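# Remove stained block from upright row, close gap

## Task

Pull the yellow-brown stained block out of the row of upright, on-edge blocks and set it down lying flat on an empty part of the bench, clear of the row. Then push the remaining grey blocks together so they again stand touching face to face, with no gap left in the row.

## Robot and tools

Robot: two arms, left_arm and right_arm, each with a two-finger gripper. In the scene frame the origin sits at table-top height, midway between the nominal bases. +z points up, +x points out over the table, and left_arm is on the +y side. Arm and image names do not match image sides. Measured bases: left_arm at (-0.019, +0.339, 0) m and right_arm at (-0.035, -0.244, 0) m, each turned very slightly about z.

Frames: every hand pose, velocity, target and wrist-camera pose is given in that arm's own base frame. The table and the fixed cameras use the scene frame. A gripper's fingers point along its +z and open and close along its y. end_effector_position, in metres, is the point between the pads, about 1 cm short of the tips. end_effector_quat_wxyz gives its orientation. Both can be off by a few cm, more at long reach.

Row layout, shared by every moving tool: one row is 14 numbers. The first 7 are left_arm: dx, dy, dz, rx, ry, rz, opening. The next 7 are right_arm in the same order. Always send all 14, even when only one arm should move. dx to rz are offsets, not poses. They are measured along the arm's base axes from its Hand target as it stood when the call began, and each gripper rotates about its own position. The scale runs -1 to 1, where 1.0 equals 0.6 m or 180 degrees. rx, ry, rz form one rotation vector. Opening is absolute: +1 is fully open (0.094 m) and -1 is shut. Sending 0 for an arm's six pose numbers re-commands its current Hand target. To keep a gripper as it is, repeat its present opening, because 0 means half open.

execute_actions(actions, cameras): actions is a list of actions. Each action holds up to 15 rows, one per 1/30 s step, and lasts 0.5 s. If fewer rows are given, the last row is held. Every row counts from the action's start pose, not from the row before. Repeating an offset in a new action moves the arm further. An empty list returns state and images without moving. cameras takes names, ["all"] or [].

move(target, speed, blend, opening_speed, grip_force, blocking, cameras): the arms travel in straight lines to the target. target is one row or a list of up to 15 rows, all measured from the same starting Hand targets. speed is in m/s, from 0.002 to 2.9 (default 0.25), and turning is capped at twice that in rad/s. blend, in m, rounds the corners between listed targets; 0 stops at each one. opening_speed is on the -1 to 1 scale per second, at least 0.2; use it for a gentle close. grip_force is newtons per pad, 10 to 50, and stays set until changed; lower forces close slowly. blocking=false returns after about 0.5 s while the motion continues. A move is capped at 10 s. The paths do not avoid obstacles or the other arm. The result ends with a "move:" line giving the outcome, such as done, off_target, moving, held or fault. limits=paced means the command was clipped; limits=held means steps were withheld.

wait(seconds 0-10) lets time pass while the arms hold. stop() brakes a running move. zoom_image(camera, region=[x0,y0,x1,y1] in pixels, at most 504 by 504) enlarges part of the latest image. read_manual() returns licence text only. finished_scene(scene) ends the current scene permanently; call it only once the row is closed and the block lies flat.

Cameras: cam_head_left, cam_head_right (fixed, on one bar behind the arms), cam_left_wrist and cam_right_wrist. Each image is 672x504. Calibration can be off by millimetres to a couple of degrees.

Reading results: Hand target is the last commanded pose after clipping, and the next offsets count from it. The gripper often stops a few cm short of it because of friction or load. This is not a sign of contact. Waiting will not close the gap. Send the remaining distance as a new offset. Commanded orientation is clipped to within 40 degrees of the actual orientation each step. grip_measured shows the finger opening on the command scale. It reads a bit wide when empty and a few thousandths narrower than a firmly gripped part. To release, command an opening well above that reading. Tool commands lists the present gripper commands. Joint torques include gravity and noise. A joint velocities line reading within noise means the arm is still.

Cautions: keep the two grippers, their housings and their wrist cameras apart, since the clearance check does not guard them. Never close one gripper on the other arm's fingers. Do not route a path close to an arm's own base; go around it. Approach contact slowly and do not aim far past the contact point. A pushing arm keeps pressing until you command its target back past the gripper. Do not drop the block, release it while it is moving, knock blocks over, or let anything leave the table. Nothing may be left resting off the table. Avoid long holds with the arm stretched out or straining: a MOTOR HOT line appears at 75 °C, a fold-and-idle fault at 90 °C, and the arm collapses at 100 °C. Loose objects may occasionally be nudged by outside disturbances.

Each tool is called in YAML: its name, and indented under it one key for each argument.

## Session

execute_actions:
  actions: []

Scene clock: 0.00 s.
left_arm: end_effector_position=(+0.4021, +0.0028, +0.1241) grip_measured=+1.000 end_effector_quat_wxyz=(+0.613, +0.009, +0.790, -0.004) | right_arm: end_effector_position=(+0.3913, -0.0628, +0.0904) grip_measured=+1.000 end_effector_quat_wxyz=(+0.573, +0.150, +0.801, -0.081)
Joint positions: left_arm=[0.021 1.494 0.368 0.874 0.038 0.014 0.094] | right_arm=[-0.04 1.58 0.366 0.865 0.269 0.14 0.094]
Joint velocities: within noise
Joint torques (N m): no reading
Heat: left arm: 31 °C; right arm: 29 °C.
Hand target: left_arm +0.4017, +0.0028, +0.1224; +0.609, +0.009, +0.793, -0.004 | right_arm +0.3907, -0.0629, +0.0887; +0.569, +0.150, +0.804, -0.082
Tool commands: left_gripper/opening=+1.0 right_gripper/opening=+1.0

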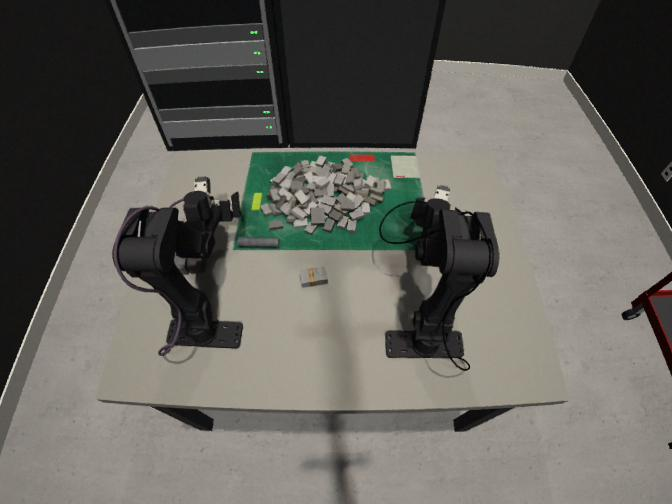

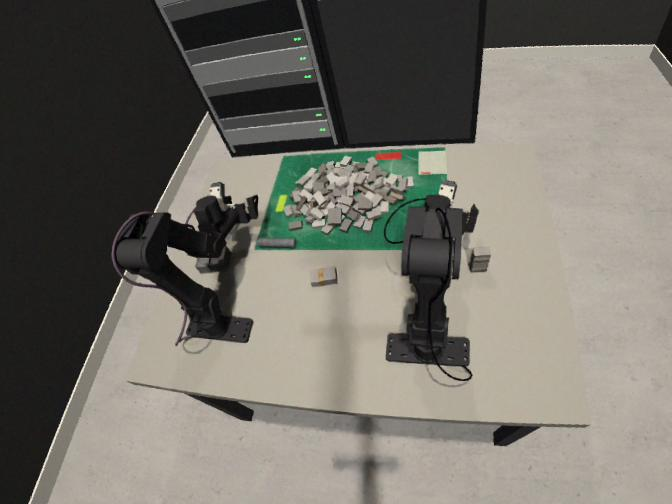

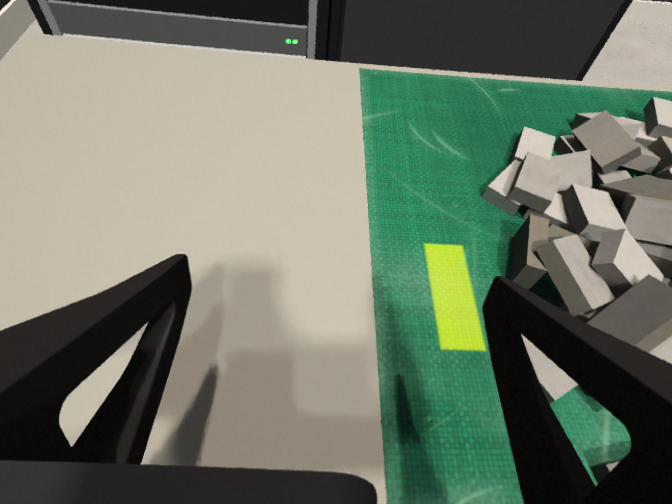

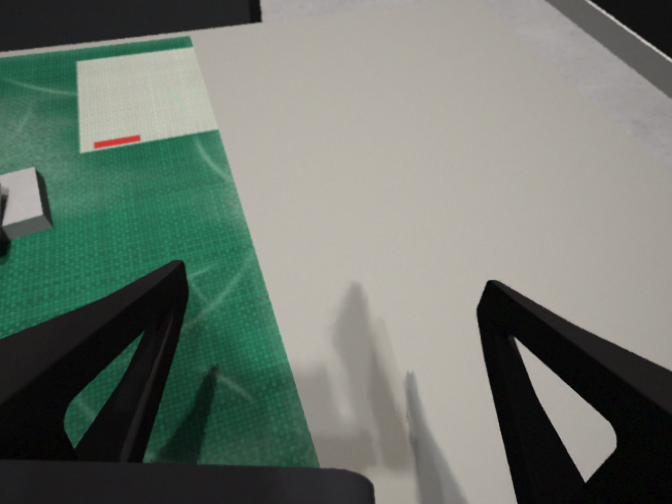

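zoom_image:
  camera: "cam_head_left"
  region: [270, 240, 360, 308]

zoom_image:
  camera: "cam_head_right"
  region: [280, 240, 370, 308]

zoom_image:
  camera: "cam_head_right"
  region: [440, 225, 530, 293]

Scaled by 5.600.

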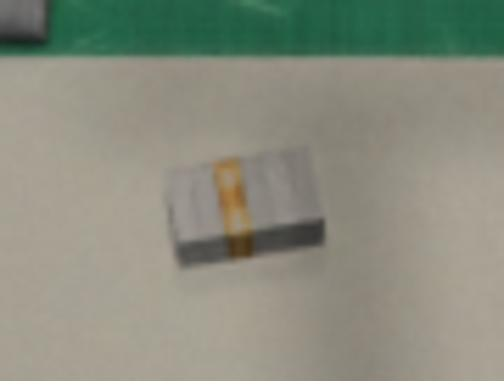

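Scaled by 5.600.

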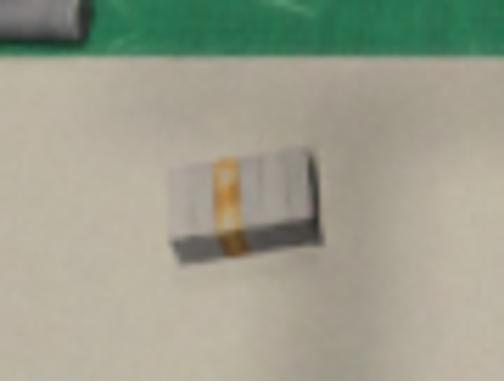

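Scaled by 5.600.

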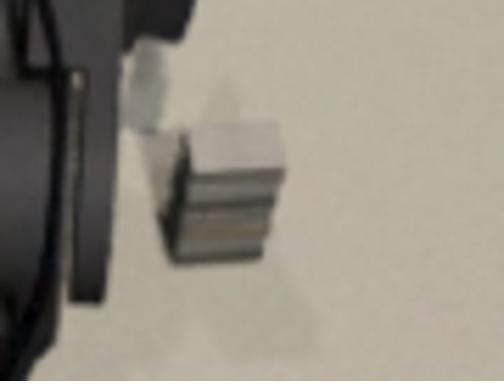

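move:
  target: [-0.428, -0.4747, 0.11, 0.227, 0.372, -0.2956, 1, 0, 0, 0, 0, 0, 0, 1]
  speed: 0.4
  cameras: ["all"]

Scene clock: 185.93 s.
left_arm: end_effector_position=(+0.1452, -0.2787, +0.1863) grip_measured=+1.000 end_effector_quat_wxyz=(+0.004, +0.528, +0.849, -0.008) | right_arm: end_effector_position=(+0.3913, -0.0628, +0.0904) grip_measured=+1.000 end_effector_quat_wxyz=(+0.573, +0.150, +0.801, -0.081)
Joint positions: left_arm=[-1.089 1.743 1.735 -1.548 0.009 0.023 0.094] | right_arm=[-0.04 1.58 0.366 0.865 0.269 0.14 0.094]
Joint torques (N m): left_arm=[-0.14 -6.69 9.59 0.12 0.08 -0.09] | right_arm=[-0.02 -5.44 6.01 2.25 0.07 -0.03]
Heat: left arm: 37 °C; right arm: 36 °C.
Hand target: left_arm +0.1449, -0.2820, +0.1885; -0.005, +0.525, +0.851, -0.007 | right_arm +0.3907, -0.0629, +0.0887; +0.569, +0.150, +0.804, -0.082
Off the commanded pose: left_arm 0.004 m, 1 deg | right_arm 0.002 m, 1 deg.
joint sent to its limit (left arm) — joint 4 (wrist pitch), lower limit. The joint targets still meet the commanded pose.
move: done
camera_calibration:
cam_left_wrist: T_world_to_cam=[[-0.851282, -0.524705, 0.00219222, -0.0212497], [-0.429608, 0.699384, 0.571226, 0.167377], [-0.301258, 0.485332, -0.82079, 0.449541], [0, 0, 0, 1]] pos_world=[0.189245, -0.346387, 0.273415]

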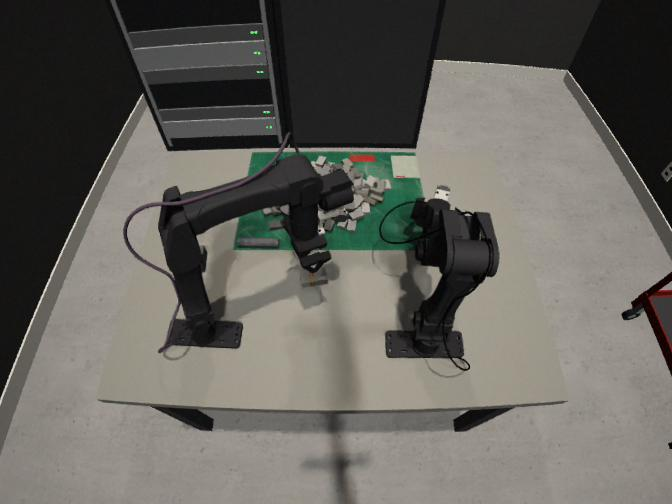

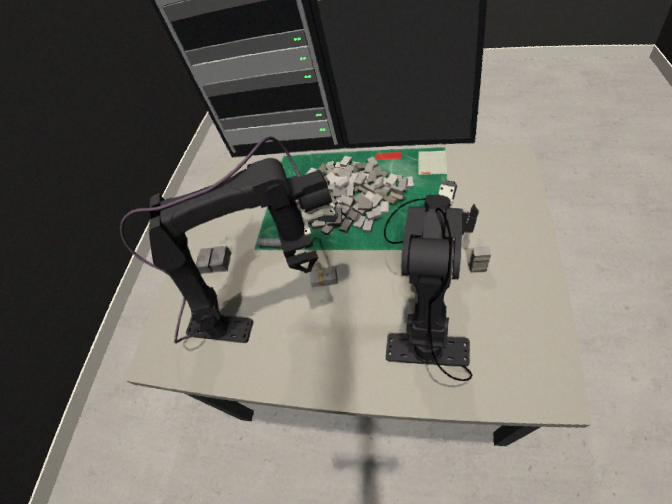

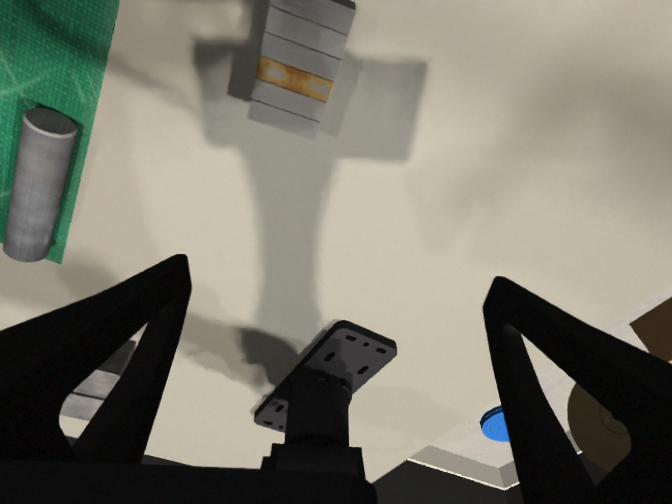

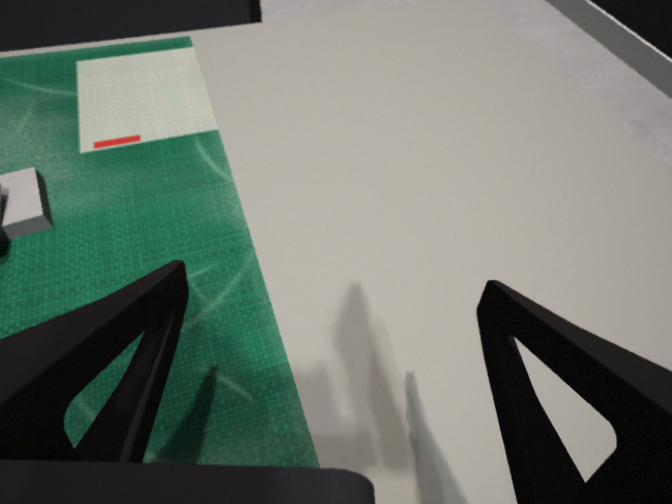

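zoom_image:
  camera: "cam_left_wrist"
  region: [210, 0, 400, 150]

Scaled by 2.653.

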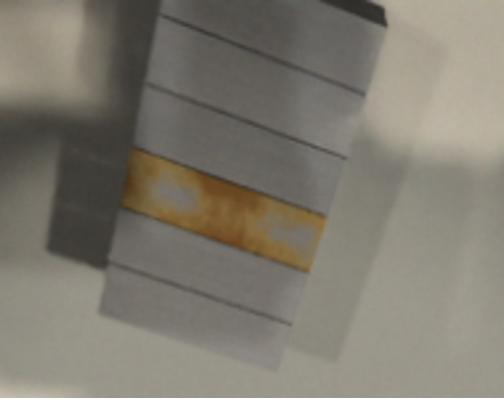

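move:
  target: [0.1207, 0.0907, -0.1642, 0.0383, 0.0812, 0.4223, 1, 0, 0, 0, 0, 0, 0, 1]
  speed: 0.4
  cameras: ["cam_head_left", "cam_left_wrist"]

Scene clock: 432.30 s.
left_arm: end_effector_position=(+0.2197, -0.2292, +0.0988) grip_measured=+1.000 end_effector_quat_wxyz=(-0.118, -0.106, +0.987, -0.031) | right_arm: end_effector_position=(+0.3913, -0.0628, +0.0904) grip_measured=+1.000 end_effector_quat_wxyz=(+0.573, +0.150, +0.801, -0.081)
Joint positions: left_arm=[-0.689 1.859 1.506 -1.341 0.213 -0.89 0.094] | right_arm=[-0.04 1.58 0.366 0.865 0.269 0.14 0.094]
Joint torques (N m): left_arm=[0.12 -7.57 5.68 0.01 0.14 -0.13] | right_arm=[-0.01 -5.45 6 2.25 0.07 -0.03]
Heat: left arm: 29 °C; right arm: 37 °C.
Hand target: left_arm +0.2173, -0.2276, +0.0900; -0.129, -0.114, +0.985, -0.023 | right_arm +0.3907, -0.0629, +0.0887; +0.569, +0.150, +0.804, -0.082
Off the commanded pose: left_arm 0.009 m, 2 deg | right_arm 0.002 m, 1 deg.
move: done
camera_calibration:
cam_left_wrist: T_world_to_cam=[[0.302809, -0.953027, 0.00682152, -0.283804], [-0.618088, -0.190929, 0.762571, 0.0332964], [-0.725448, -0.235129, -0.646869, 0.287011], [0, 0, 0, 1]] pos_world=[0.31473, -0.196631, 0.162204]
Images, in order (width x height): cam_head_left 672x504, cam_left_wrist 672x504.

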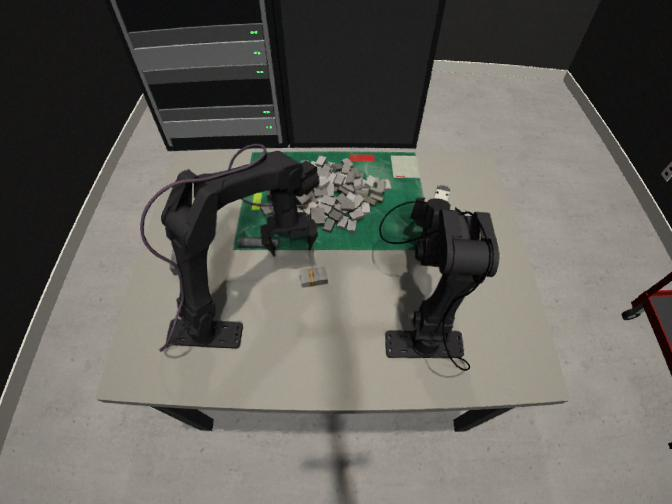

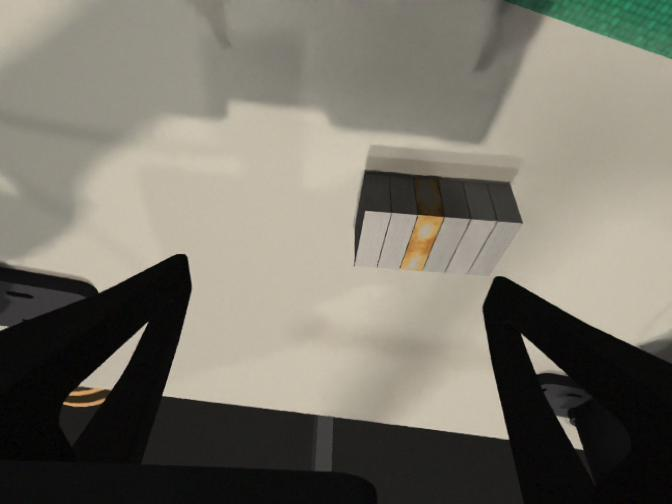

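move:
  target: [0.0052, 0.0058, -0.1, 0.0081, 0.0019, 0, 1, 0, 0, 0, 0, 0, 0, 1]
  speed: 0.1
  cameras: ["cam_left_wrist"]

Scene clock: 484.70 s.
left_arm: end_effector_position=(+0.2202, -0.2296, +0.0388) grip_measured=+1.000 end_effector_quat_wxyz=(-0.127, -0.108, +0.986, -0.023) | right_arm: end_effector_position=(+0.3913, -0.0628, +0.0904) grip_measured=+1.000 end_effector_quat_wxyz=(+0.573, +0.150, +0.801, -0.081)
Joint positions: left_arm=[-0.689 1.935 1.361 -1.144 0.213 -0.891 0.094] | right_arm=[-0.04 1.58 0.366 0.865 0.269 0.14 0.094]
Joint torques (N m): left_arm=[0.62 -7.83 5.68 -0.04 -0.02 -0.12] | right_arm=[-0.02 -5.45 5.98 2.25 0.07 -0.03]
Heat: left arm: 27 °C; right arm: 37 °C.
Hand target: left_arm +0.2204, -0.2241, +0.0300; -0.130, -0.116, +0.985, -0.010 | right_arm +0.3907, -0.0629, +0.0887; +0.569, +0.150, +0.804, -0.082
Off the commanded pose: left_arm 0.010 m, 2 deg | right_arm 0.002 m, 1 deg.
move: done
camera_calibration:
cam_left_wrist: T_world_to_cam=[[0.303447, -0.952747, -0.0139066, -0.283227], [-0.603428, -0.203444, 0.771029, 0.0727183], [-0.737425, -0.225574, -0.636648, 0.252973], [0, 0, 0, 1]] pos_world=[0.316373, -0.197985, 0.101048]
Images, in order (width x height): cam_left_wrist 672x504.

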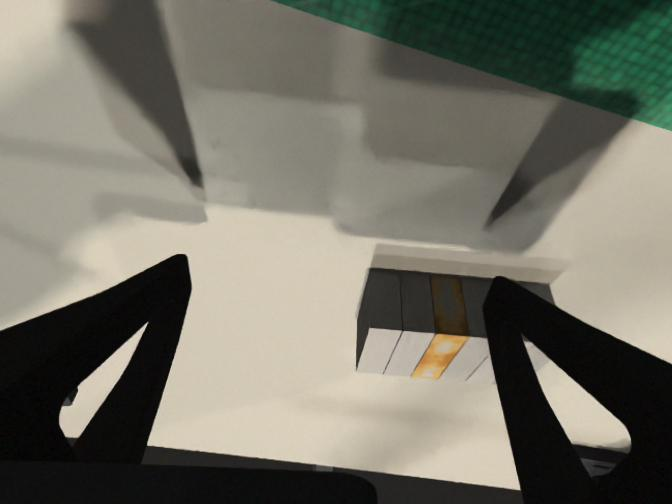

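move:
  target: [0.0035, 0.0063, -0.0333, 0, 0, 0, 1, 0, 0, 0, 0, 0, 0, 1]
  speed: 0.06
  cameras: ["cam_left_wrist"]

Scene clock: 532.50 s.
left_arm: end_effector_position=(+0.2232, -0.2269, +0.0201) grip_measured=+1.000 end_effector_quat_wxyz=(-0.126, -0.114, +0.985, -0.024) | right_arm: end_effector_position=(+0.3913, -0.0628, +0.0904) grip_measured=+1.000 end_effector_quat_wxyz=(+0.573, +0.150, +0.801, -0.081)
Joint positions: left_arm=[-0.677 1.959 1.316 -1.073 0.213 -0.891 0.094] | right_arm=[-0.04 1.58 0.366 0.865 0.269 0.14 0.094]
Joint torques (N m): left_arm=[0.58 -7.73 5.35 -0.06 -0.05 0.05] | right_arm=[-0.01 -5.45 6 2.25 0.07 -0.03]
Heat: left arm: 27 °C; right arm: 37 °C.
Hand target: left_arm +0.2225, -0.2204, +0.0100; -0.130, -0.116, +0.985, -0.010 | right_arm +0.3907, -0.0629, +0.0887; +0.569, +0.150, +0.804, -0.082
Off the commanded pose: left_arm 0.012 m, 2 deg | right_arm 0.002 m, 1 deg.
move: off_target (left_arm)
camera_calibration:
cam_left_wrist: T_world_to_cam=[[0.315479, -0.948853, -0.0122825, -0.283704], [-0.601936, -0.210107, 0.770408, 0.0877482], [-0.733584, -0.235654, -0.637433, 0.240702], [0, 0, 0, 1]] pos_world=[0.318897, -0.194035, 0.082345]
Images, in order (width x height): cam_left_wrist 672x504.

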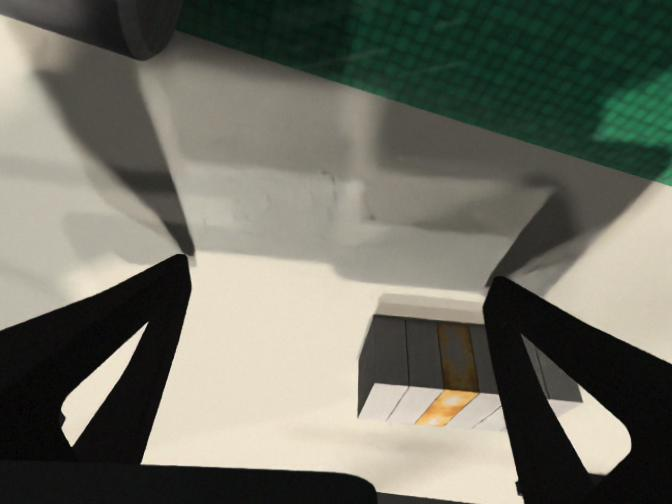

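zoom_image:
  camera: "cam_left_wrist"
  region: [340, 250, 600, 445]

Scaled by 1.938.

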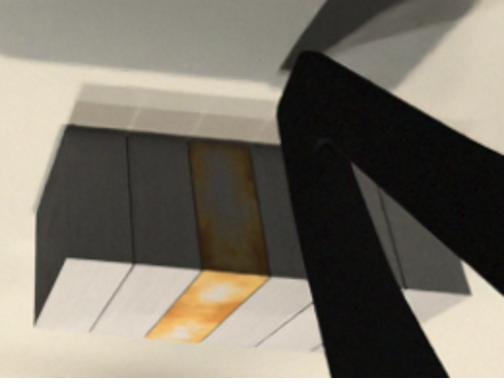

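move:
  target: [-0.002, 0.01, 0, 0, 0, 0, 1, 0, 0, 0, 0, 0, 0, 1]
  speed: 0.06
  cameras: ["cam_left_wrist"]

zoom_image:
  camera: "cam_left_wrist"
  region: [340, 250, 600, 445]

Scene clock: 588.07 s.
left_arm: end_effector_position=(+0.2229, -0.2232, +0.0173) grip_measured=+1.000 end_effector_quat_wxyz=(-0.129, -0.112, +0.985, -0.024) | right_arm: end_effector_position=(+0.3913, -0.0628, +0.0904) grip_measured=+1.000 end_effector_quat_wxyz=(+0.573, +0.150, +0.801, -0.081)
Joint positions: left_arm=[-0.667 1.959 1.303 -1.066 0.215 -0.877 0.094] | right_arm=[-0.04 1.58 0.366 0.865 0.269 0.14 0.094]
Joint torques (N m): left_arm=[0.75 -8.84 4.63 -0.07 -0.08 0.02] | right_arm=[-0.02 -5.45 6 2.25 0.07 -0.02]
Heat: left arm: 27 °C; right arm: 37 °C.
Hand target: left_arm +0.2213, -0.2144, +0.0101; -0.130, -0.116, +0.985, -0.010 | right_arm +0.3907, -0.0629, +0.0887; +0.569, +0.150, +0.804, -0.082
Off the commanded pose: left_arm 0.012 m, 2 deg | right_arm 0.002 m, 1 deg.
move: off_target (left_arm)
camera_calibration:
cam_left_wrist: T_world_to_cam=[[0.312551, -0.949812, -0.0129972, -0.279666], [-0.598373, -0.207494, 0.773883, 0.0902825], [-0.73774, -0.234101, -0.633195, 0.240793], [0, 0, 0, 1]] pos_world=[0.319076, -0.190527, 0.0789662]
Images, in order (width x height): cam_left_wrist 672x504.

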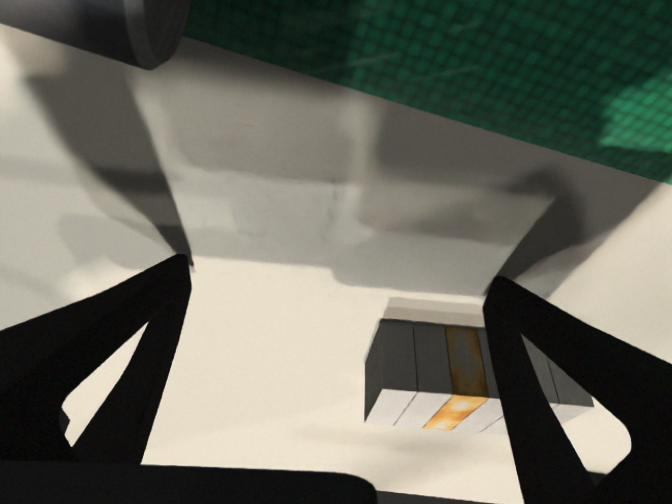

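Scaled by 1.938.

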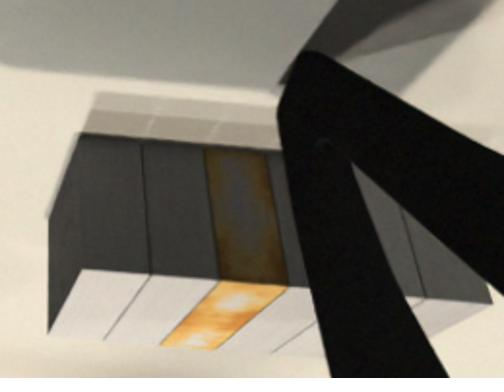

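move:
  target: [-0.0228, -0.0088, 0, 0, 0, 0, 1, 0, 0, 0, 0, 0, 0, 1]
  speed: 0.04
  cameras: ["cam_left_wrist"]

zoom_image:
  camera: "cam_left_wrist"
  region: [340, 250, 600, 445]

Scene clock: 628.20 s.
left_arm: end_effector_position=(+0.2200, -0.2248, +0.0164) grip_measured=+1.000 end_effector_quat_wxyz=(-0.121, -0.119, +0.985, -0.029) | right_arm: end_effector_position=(+0.3913, -0.0628, +0.0904) grip_measured=+1.000 end_effector_quat_wxyz=(+0.573, +0.150, +0.801, -0.081)
Joint positions: left_arm=[-0.678 1.938 1.272 -1.035 0.213 -0.903 0.094] | right_arm=[-0.04 1.58 0.366 0.865 0.269 0.14 0.094]
Joint torques (N m): left_arm=[-1.73 -9.06 3.96 -0.13 -0.01 -0.11] | right_arm=[-0.01 -5.45 6 2.25 0.07 -0.03]
Heat: left arm: 27 °C; right arm: 37 °C.
Hand target: left_arm +0.2077, -0.2196, +0.0100; -0.130, -0.116, +0.985, -0.010 | right_arm +0.3907, -0.0629, +0.0887; +0.569, +0.150, +0.804, -0.082
Off the commanded pose: left_arm 0.015 m, 2 deg | right_arm 0.002 m, 1 deg.
move: off_target (left_arm)
camera_calibration:
cam_left_wrist: T_world_to_cam=[[0.32607, -0.945343, -0.00238545, -0.282396], [-0.607409, -0.211441, 0.765733, 0.0900466], [-0.724385, -0.248233, -0.643154, 0.231741], [0, 0, 0, 1]] pos_world=[0.314645, -0.190396, 0.0794195]
Images, in order (width x height): cam_left_wrist 672x504.

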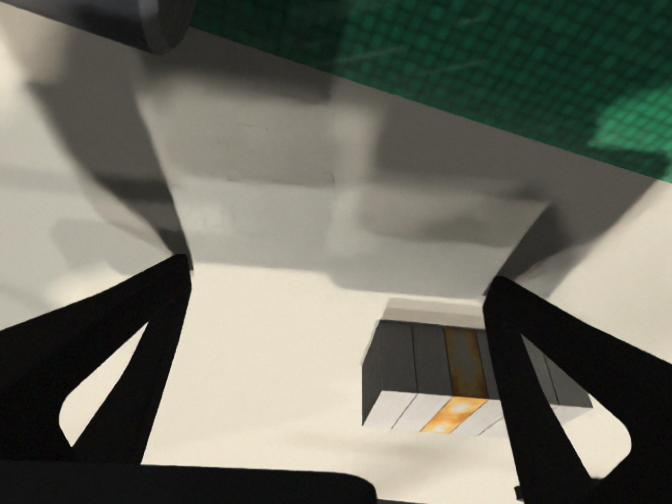

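Scaled by 1.938.

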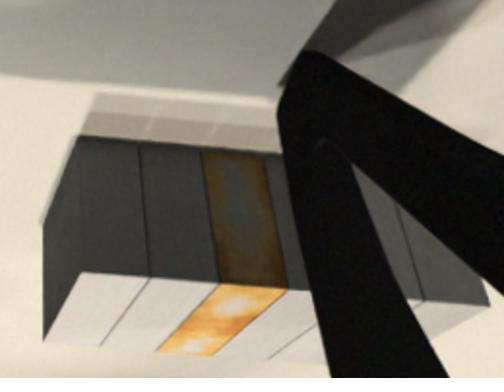

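move:
  target: [-0.0178, 0.0037, 0.002, 0, 0, 0, 1, 0, 0, 0, 0, 0, 0, 1]
  speed: 0.04
  cameras: ["cam_left_wrist"]

zoom_image:
  camera: "cam_left_wrist"
  region: [340, 250, 600, 445]

Scene clock: 681.57 s.
left_arm: end_effector_position=(+0.2131, -0.2253, +0.0161) grip_measured=+1.000 end_effector_quat_wxyz=(-0.113, -0.117, +0.986, -0.032) | right_arm: end_effector_position=(+0.3913, -0.0628, +0.0904) grip_measured=+1.000 end_effector_quat_wxyz=(+0.573, +0.150, +0.801, -0.081)
Joint positions: left_arm=[-0.697 1.906 1.229 -1.004 0.207 -0.922 0.094] | right_arm=[-0.04 1.58 0.366 0.865 0.269 0.14 0.094]
Joint torques (N m): left_arm=[-1.47 -8.98 3.93 -0.29 0.09 -0.08] | right_arm=[-0.01 -5.45 6 2.25 0.07 -0.03]
Heat: left arm: 26 °C; right arm: 37 °C.
Hand target: left_arm +0.1970, -0.2174, +0.0113; -0.130, -0.116, +0.985, -0.010 | right_arm +0.3907, -0.0629, +0.0887; +0.569, +0.150, +0.804, -0.082
Off the commanded pose: left_arm 0.019 m, 3 deg | right_arm 0.002 m, 1 deg.
move: off_target (left_arm)
camera_calibration:
cam_left_wrist: T_world_to_cam=[[0.324173, -0.94597, 0.00723717, -0.280562], [-0.621443, -0.207181, 0.755569, 0.0900357], [-0.713246, -0.249433, -0.655029, 0.223899], [0, 0, 0, 1]] pos_world=[0.306598, -0.190901, 0.0806627]
Images, in order (width x height): cam_left_wrist 672x504.

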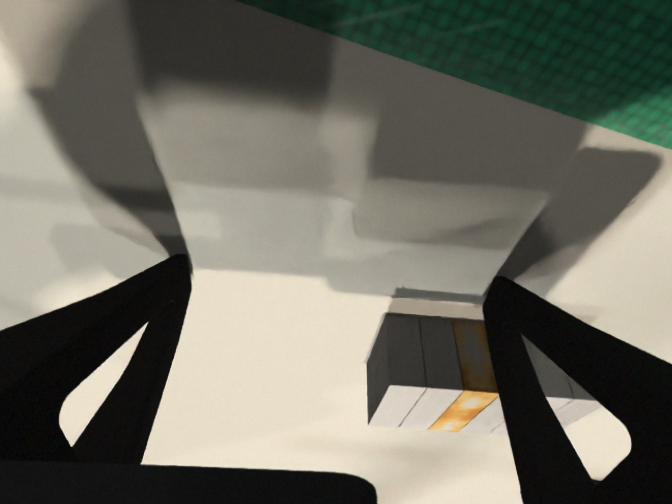

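Scaled by 1.938.

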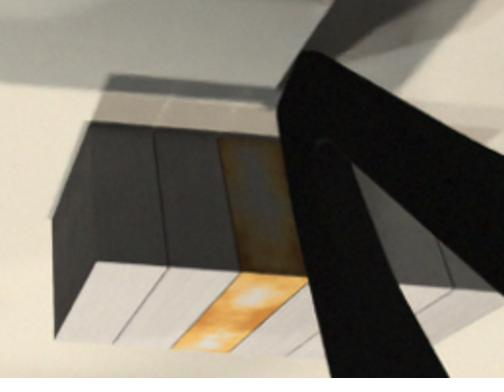

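move:
  target: [-0.0152, 0.0092, 0.0058, 0.0135, 0.0031, 0, 1, 0, 0, 0, 0, 0, 0, 1]
  speed: 0.04
  cameras: ["cam_left_wrist"]

zoom_image:
  camera: "cam_left_wrist"
  region: [340, 250, 600, 445]

Scene clock: 715.30 s.
left_arm: end_effector_position=(+0.2069, -0.2256, +0.0170) grip_measured=+1.000 end_effector_quat_wxyz=(-0.111, -0.118, +0.987, -0.020) | right_arm: end_effector_position=(+0.3913, -0.0628, +0.0904) grip_measured=+1.000 end_effector_quat_wxyz=(+0.573, +0.150, +0.801, -0.081)
Joint positions: left_arm=[-0.719 1.9 1.226 -1.017 0.192 -0.946 0.094] | right_arm=[-0.04 1.58 0.366 0.865 0.269 0.14 0.094]
Joint torques (N m): left_arm=[-1.26 -9.35 4.03 -0.57 -0.01 -0.1] | right_arm=[-0.02 -5.45 6 2.25 0.07 -0.03]
Heat: left arm: 26 °C; right arm: 38 °C.
Hand target: left_arm +0.1878, -0.2119, +0.0147; -0.133, -0.119, +0.984, +0.011 | right_arm +0.3907, -0.0629, +0.0887; +0.569, +0.150, +0.804, -0.082
Off the commanded pose: left_arm 0.024 m, 4 deg | right_arm 0.002 m, 1 deg.
move: off_target (left_arm)
camera_calibration:
cam_left_wrist: T_world_to_cam=[[0.323728, -0.946043, -0.0142764, -0.278338], [-0.621674, -0.224058, 0.750546, 0.081862], [-0.713247, -0.234097, -0.660664, 0.223626], [0, 0, 0, 1]] pos_world=[0.300498, -0.192628, 0.0823265]
Images, in order (width x height): cam_left_wrist 672x504.

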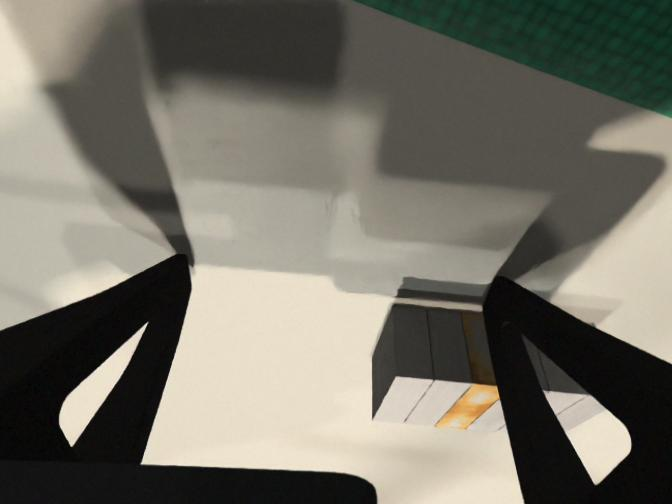

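Scaled by 1.938.

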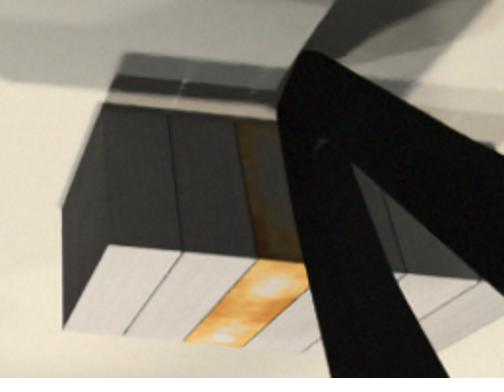

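move:
  target: [-0.0105, 0.0017, 0, 0, 0, 0, 0.84, 0, 0, 0, 0, 0, 0, 1]
  speed: 0.04
  cameras: ["cam_left_wrist"]

zoom_image:
  camera: "cam_left_wrist"
  region: [340, 250, 600, 445]

Scene clock: 753.43 s.
left_arm: end_effector_position=(+0.1997, -0.2240, +0.0169) grip_measured=+0.843 end_effector_quat_wxyz=(-0.113, -0.119, +0.986, -0.018) | right_arm: end_effector_position=(+0.3913, -0.0628, +0.0904) grip_measured=+1.000 end_effector_quat_wxyz=(+0.573, +0.150, +0.801, -0.081)
Joint positions: left_arm=[-0.73 1.882 1.2 -1.013 0.194 -0.957 0.087] | right_arm=[-0.04 1.58 0.366 0.865 0.269 0.14 0.094]
Joint torques (N m): left_arm=[-1.29 -9.24 3.92 -0.53 0 -0.1] | right_arm=[-0.02 -5.45 6 2.25 0.07 -0.03]
Heat: left arm: 26 °C; right arm: 38 °C.
Hand target: left_arm +0.1814, -0.2108, +0.0146; -0.133, -0.119, +0.984, +0.011 | right_arm +0.3907, -0.0629, +0.0887; +0.569, +0.150, +0.804, -0.082
Off the commanded pose: left_arm 0.023 m, 4 deg | right_arm 0.002 m, 1 deg.
move: off_target (left_arm)
camera_calibration:
cam_left_wrist: T_world_to_cam=[[0.323998, -0.945868, -0.0189567, -0.274529], [-0.618137, -0.226821, 0.752635, 0.076411], [-0.716193, -0.232134, -0.658166, 0.219779], [0, 0, 0, 1]] pos_world=[0.293584, -0.191318, 0.0819374]
Images, in order (width x height): cam_left_wrist 672x504.

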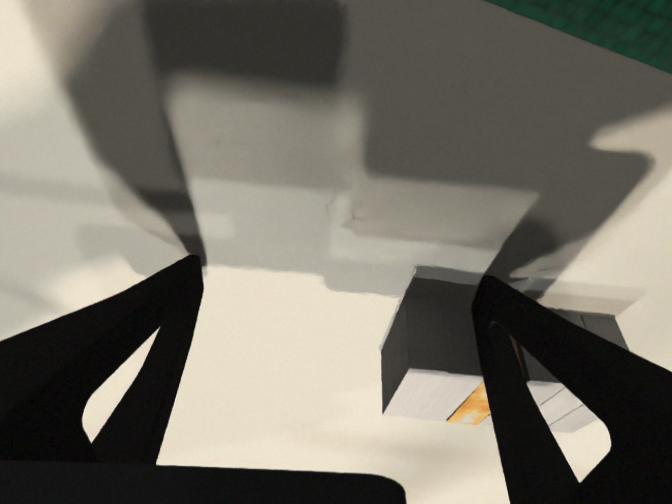

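Scaled by 1.938.

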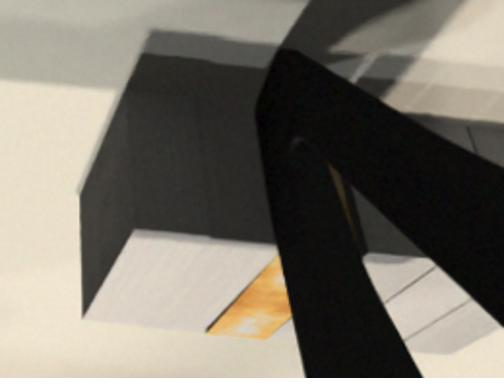

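move:
  target: [-0.0081, -0.0019, 0, 0, 0, 0, 0.928, 0, 0, 0, 0, 0, 0, 1]
  speed: 0.03
  cameras: ["cam_left_wrist"]

zoom_image:
  camera: "cam_left_wrist"
  region: [340, 250, 600, 445]

Scene clock: 785.23 s.
left_arm: end_effector_position=(+0.1955, -0.2233, +0.0173) grip_measured=+0.926 end_effector_quat_wxyz=(-0.113, -0.122, +0.986, -0.016) | right_arm: end_effector_position=(+0.3913, -0.0628, +0.0904) grip_measured=+1.000 end_effector_quat_wxyz=(+0.573, +0.150, +0.801, -0.081)
Joint positions: left_arm=[-0.739 1.87 1.187 -1.011 0.192 -0.973 0.09] | right_arm=[-0.04 1.58 0.366 0.865 0.269 0.14 0.094]
Joint torques (N m): left_arm=[-1.65 -9.02 3.93 -0.49 0.05 -0.05] | right_arm=[-0.02 -5.45 6 2.25 0.07 -0.03]
Heat: left arm: 27 °C; right arm: 38 °C.
Hand target: left_arm +0.1767, -0.2120, +0.0147; -0.133, -0.119, +0.984, +0.011 | right_arm +0.3907, -0.0629, +0.0887; +0.569, +0.150, +0.804, -0.082
Off the commanded pose: left_arm 0.022 m, 4 deg | right_arm 0.002 m, 1 deg.
move: off_target (left_arm)
camera_calibration:
cam_left_wrist: T_world_to_cam=[[0.329692, -0.943779, -0.0241597, -0.272971], [-0.617126, -0.234807, 0.751014, 0.0717265], [-0.714464, -0.232694, -0.659845, 0.216853], [0, 0, 0, 1]] pos_world=[0.289194, -0.190322, 0.0826271]
Images, in order (width x height): cam_left_wrist 672x504.

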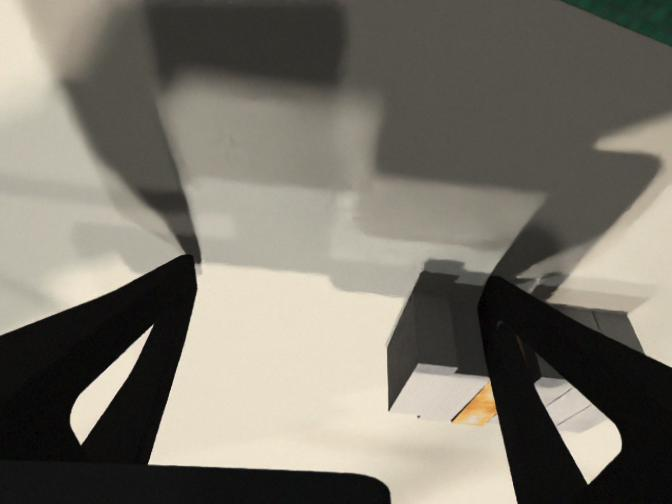

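Scaled by 1.938.

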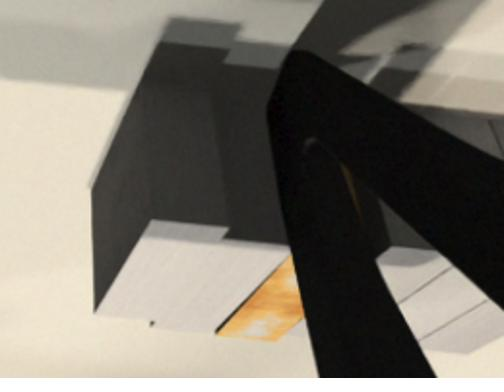

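move:
  target: [-0.0043, -0.0043, 0, 0, 0, 0, 1, 0, 0, 0, 0, 0, 0, 1]
  speed: 0.03
  cameras: ["cam_left_wrist"]

zoom_image:
  camera: "cam_left_wrist"
  region: [340, 250, 600, 445]

Scene clock: 808.27 s.
left_arm: end_effector_position=(+0.1941, -0.2225, +0.0178) grip_measured=+0.998 end_effector_quat_wxyz=(-0.110, -0.125, +0.986, -0.010) | right_arm: end_effector_position=(+0.3913, -0.0628, +0.0904) grip_measured=+1.000 end_effector_quat_wxyz=(+0.573, +0.150, +0.801, -0.081)
Joint positions: left_arm=[-0.747 1.867 1.185 -1.016 0.181 -0.987 0.094] | right_arm=[-0.04 1.58 0.366 0.865 0.269 0.14 0.094]
Joint torques (N m): left_arm=[-2.02 -8.81 3.88 -0.42 0.19 -0.04] | right_arm=[-0.02 -5.45 6 2.25 0.07 -0.03]
Heat: left arm: 28 °C; right arm: 38 °C.
Hand target: left_arm +0.1741, -0.2145, +0.0147; -0.133, -0.119, +0.984, +0.011 | right_arm +0.3907, -0.0629, +0.0887; +0.569, +0.150, +0.804, -0.082
Off the commanded pose: left_arm 0.022 m, 4 deg | right_arm 0.002 m, 1 deg.
move: off_target (left_arm)
camera_calibration:
cam_left_wrist: T_world_to_cam=[[0.334086, -0.941916, -0.0343726, -0.27207], [-0.619194, -0.246823, 0.745438, 0.0685447], [-0.710623, -0.227757, -0.665689, 0.21668], [0, 0, 0, 1]] pos_world=[0.287315, -0.189998, 0.0837937]
Images, in order (width x height): cam_left_wrist 672x504.

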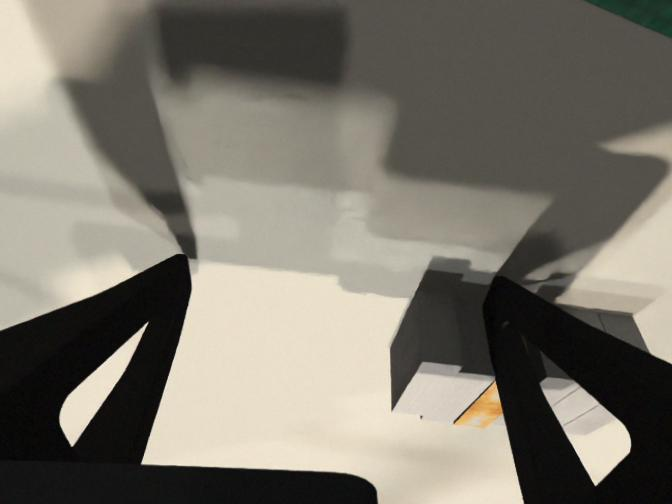

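Scaled by 1.938.

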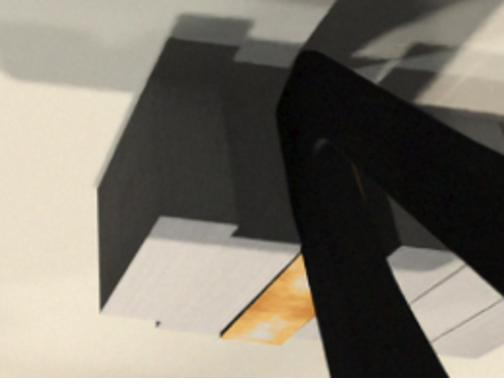

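move:
  target: [-0.0088, -0.0055, 0, 0, 0, 0, 1, 0, 0, 0, 0, 0, 0, 1]
  speed: 0.03
  cameras: ["cam_left_wrist"]

zoom_image:
  camera: "cam_left_wrist"
  region: [340, 250, 600, 445]

Scene clock: 831.00 s.
left_arm: end_effector_position=(+0.1873, -0.2253, +0.0179) grip_measured=+0.998 end_effector_quat_wxyz=(-0.110, -0.122, +0.986, -0.008) | right_arm: end_effector_position=(+0.3913, -0.0628, +0.0904) grip_measured=+1.000 end_effector_quat_wxyz=(+0.573, +0.150, +0.801, -0.081)
Joint positions: left_arm=[-0.77 1.859 1.176 -1.015 0.181 -1.004 0.094] | right_arm=[-0.04 1.58 0.366 0.865 0.269 0.14 0.094]
Joint torques (N m): left_arm=[-1.66 -8.65 4.03 -0.38 0.24 -0.09] | right_arm=[-0.01 -5.45 6 2.25 0.07 -0.03]
Heat: left arm: 27 °C; right arm: 38 °C.
Hand target: left_arm +0.1688, -0.2179, +0.0147; -0.133, -0.119, +0.984, +0.011 | right_arm +0.3907, -0.0629, +0.0887; +0.569, +0.150, +0.804, -0.082
Off the commanded pose: left_arm 0.020 m, 3 deg | right_arm 0.002 m, 1 deg.
move: off_target (left_arm)
camera_calibration:
cam_left_wrist: T_world_to_cam=[[0.327848, -0.943908, -0.0394207, -0.271546], [-0.620039, -0.246466, 0.744853, 0.0638173], [-0.712789, -0.219756, -0.666063, 0.213537], [0, 0, 0, 1]] pos_world=[0.280802, -0.193659, 0.08399]
Images, in order (width x height): cam_left_wrist 672x504.

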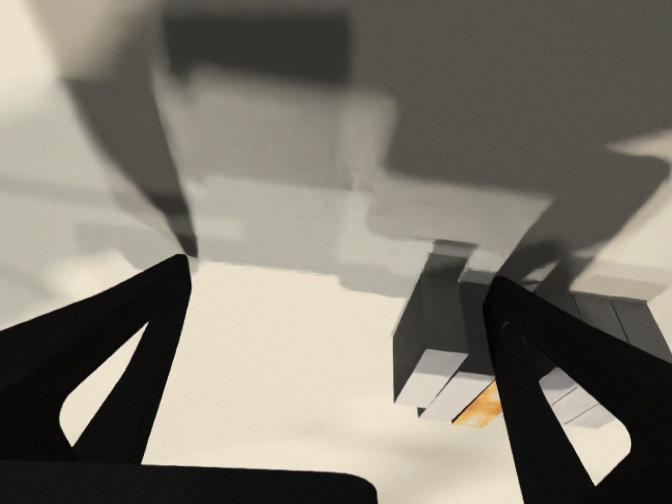

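Scaled by 1.938.

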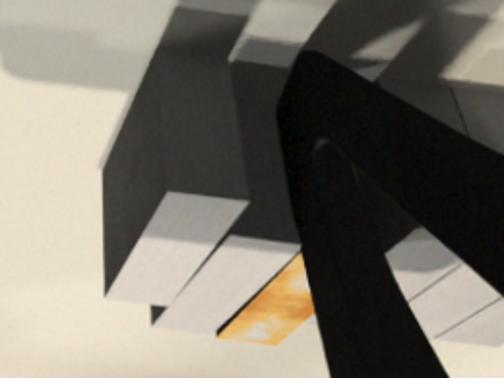

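move:
  target: [0.0458, -0.0015, 0.002, 0, 0, 0, 1, 0, 0, 0, 0, 0, 0, 1]
  speed: 0.05
  cameras: ["cam_left_wrist"]

zoom_image:
  camera: "cam_left_wrist"
  region: [340, 250, 600, 445]

Scene clock: 869.40 s.
left_arm: end_effector_position=(+0.1933, -0.2222, +0.0192) grip_measured=+0.998 end_effector_quat_wxyz=(-0.129, -0.117, +0.985, -0.001) | right_arm: end_effector_position=(+0.3913, -0.0628, +0.0904) grip_measured=+1.000 end_effector_quat_wxyz=(+0.573, +0.150, +0.801, -0.081)
Joint positions: left_arm=[-0.738 1.901 1.229 -1.069 0.197 -0.957 0.094] | right_arm=[-0.04 1.58 0.366 0.865 0.269 0.14 0.094]
Joint torques (N m): left_arm=[0.62 -6.69 8.21 -0.33 -0.04 0.04] | right_arm=[-0.02 -5.45 6.01 2.25 0.07 -0.03]
Heat: left arm: 27 °C; right arm: 38 °C.
Hand target: left_arm +0.1962, -0.2188, +0.0159; -0.133, -0.119, +0.984, +0.011 | right_arm +0.3907, -0.0629, +0.0887; +0.569, +0.150, +0.804, -0.082
Off the commanded pose: left_arm 0.006 m, 2 deg | right_arm 0.002 m, 1 deg.
move: done
camera_calibration:
cam_left_wrist: T_world_to_cam=[[0.314957, -0.947288, -0.0587091, -0.268435], [-0.592444, -0.24455, 0.767597, 0.0619573], [-0.741493, -0.206979, -0.638238, 0.227254], [0, 0, 0, 1]] pos_world=[0.289759, -0.192097, 0.081724]
Images, in order (width x height): cam_left_wrist 672x504.

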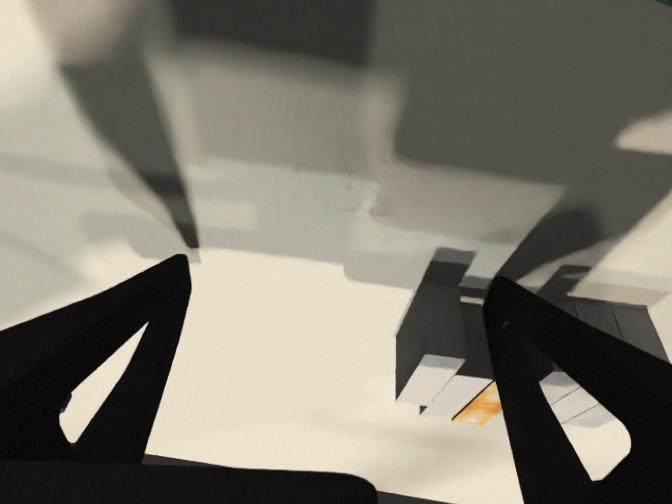

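Scaled by 1.938.

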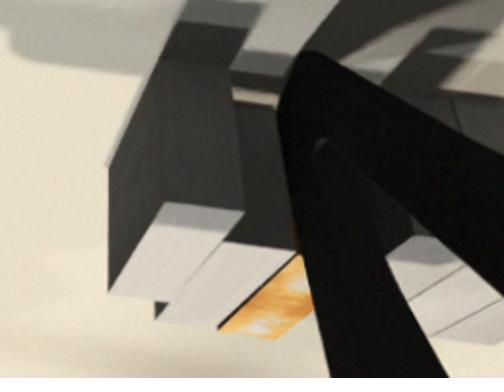

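move:
  target: [0.0105, -0.0083, 0, 0, 0, 0, 1, 0, 0, 0, 0, 0, 0, 1]
  speed: 0.05
  cameras: ["cam_left_wrist"]

zoom_image:
  camera: "cam_left_wrist"
  region: [340, 250, 600, 445]

Scene clock: 879.80 s.
left_arm: end_effector_position=(+0.1954, -0.2241, +0.0200) grip_measured=+0.998 end_effector_quat_wxyz=(-0.136, -0.116, +0.984, +0.006) | right_arm: end_effector_position=(+0.3913, -0.0628, +0.0904) grip_measured=+1.000 end_effector_quat_wxyz=(+0.573, +0.150, +0.801, -0.081)
Joint positions: left_arm=[-0.738 1.928 1.265 -1.099 0.197 -0.954 0.094] | right_arm=[-0.04 1.58 0.366 0.865 0.269 0.14 0.094]
Joint torques (N m): left_arm=[0.81 -6.9 8.42 -0.2 -0.06 0.02] | right_arm=[-0.02 -5.45 6 2.25 0.07 -0.03]
Heat: left arm: 27 °C; right arm: 38 °C.
Hand target: left_arm +0.2025, -0.2238, +0.0159; -0.133, -0.119, +0.984, +0.011 | right_arm +0.3907, -0.0629, +0.0887; +0.569, +0.150, +0.804, -0.082
Off the commanded pose: left_arm 0.008 m, 1 deg | right_arm 0.002 m, 1 deg.
move: done
camera_calibration:
cam_left_wrist: T_world_to_cam=[[0.311154, -0.947384, -0.0751482, -0.269804], [-0.581931, -0.252448, 0.773063, 0.0582401], [-0.751358, -0.196811, -0.629862, 0.233002], [0, 0, 0, 1]] pos_world=[0.29291, -0.195048, 0.0814604]
Images, in order (width x height): cam_left_wrist 672x504.

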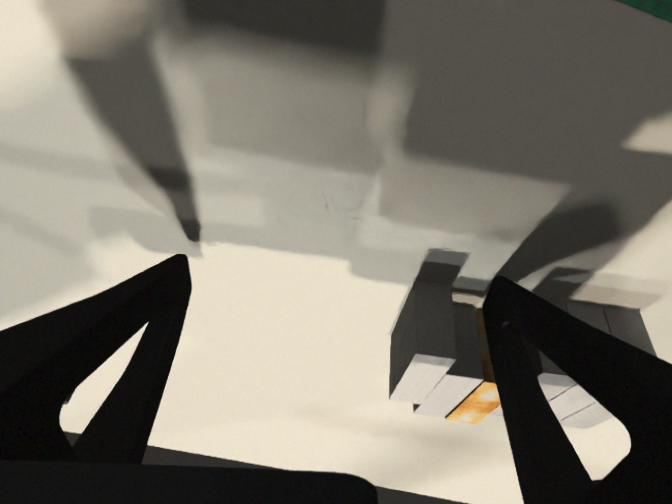

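Scaled by 1.938.

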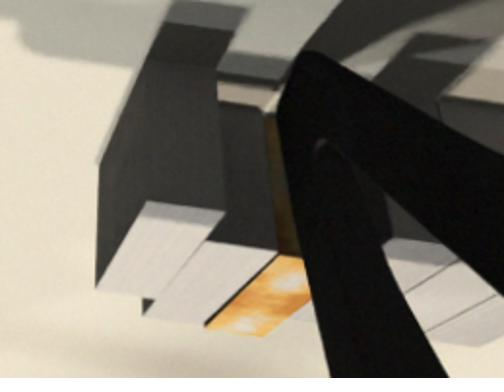

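move:
  target: [-0.0445, 0.0087, 0, 0, 0, 0, 1, 0, 0, 0, 0, 0, 0, 1]
  speed: 0.04
  cameras: ["cam_left_wrist"]

zoom_image:
  camera: "cam_left_wrist"
  region: [340, 250, 600, 445]

Scene clock: 904.67 s.
left_arm: end_effector_position=(+0.1868, -0.2249, +0.0186) grip_measured=+0.998 end_effector_quat_wxyz=(-0.125, -0.119, +0.985, -0.004) | right_arm: end_effector_position=(+0.3913, -0.0628, +0.0904) grip_measured=+1.000 end_effector_quat_wxyz=(+0.573, +0.150, +0.801, -0.081)
Joint positions: left_arm=[-0.76 1.881 1.201 -1.046 0.197 -0.986 0.094] | right_arm=[-0.04 1.58 0.366 0.865 0.269 0.14 0.094]
Joint torques (N m): left_arm=[-1.28 -9.17 4.15 -0.26 0.03 -0.11] | right_arm=[-0.01 -5.45 6 2.25 0.07 -0.03]
Heat: left arm: 26 °C; right arm: 38 °C.
Hand target: left_arm +0.1759, -0.2186, +0.0159; -0.133, -0.119, +0.984, +0.011 | right_arm +0.3907, -0.0629, +0.0887; +0.569, +0.150, +0.804, -0.082
Off the commanded pose: left_arm 0.013 m, 2 deg | right_arm 0.002 m, 1 deg.
move: off_target (left_arm)
camera_calibration:
cam_left_wrist: T_world_to_cam=[[0.320762, -0.945709, -0.0524087, -0.269905], [-0.598827, -0.245356, 0.762369, 0.0590289], [-0.733838, -0.213155, -0.645017, 0.218815], [0, 0, 0, 1]] pos_world=[0.282498, -0.194127, 0.081992]
Images, in order (width x height): cam_left_wrist 672x504.

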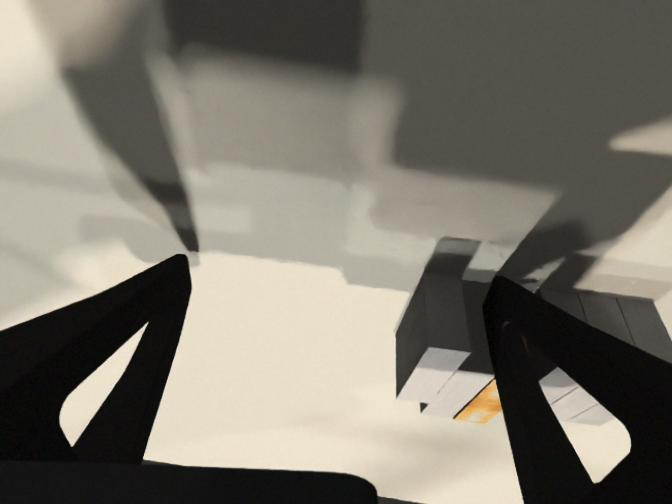

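Scaled by 1.938.

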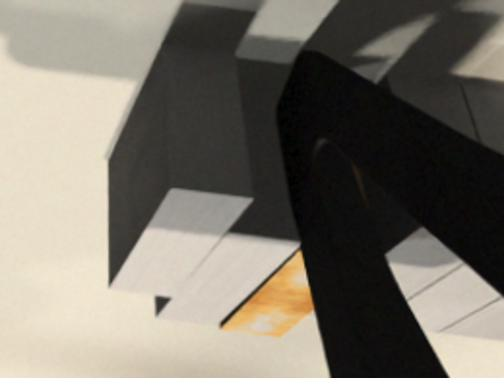

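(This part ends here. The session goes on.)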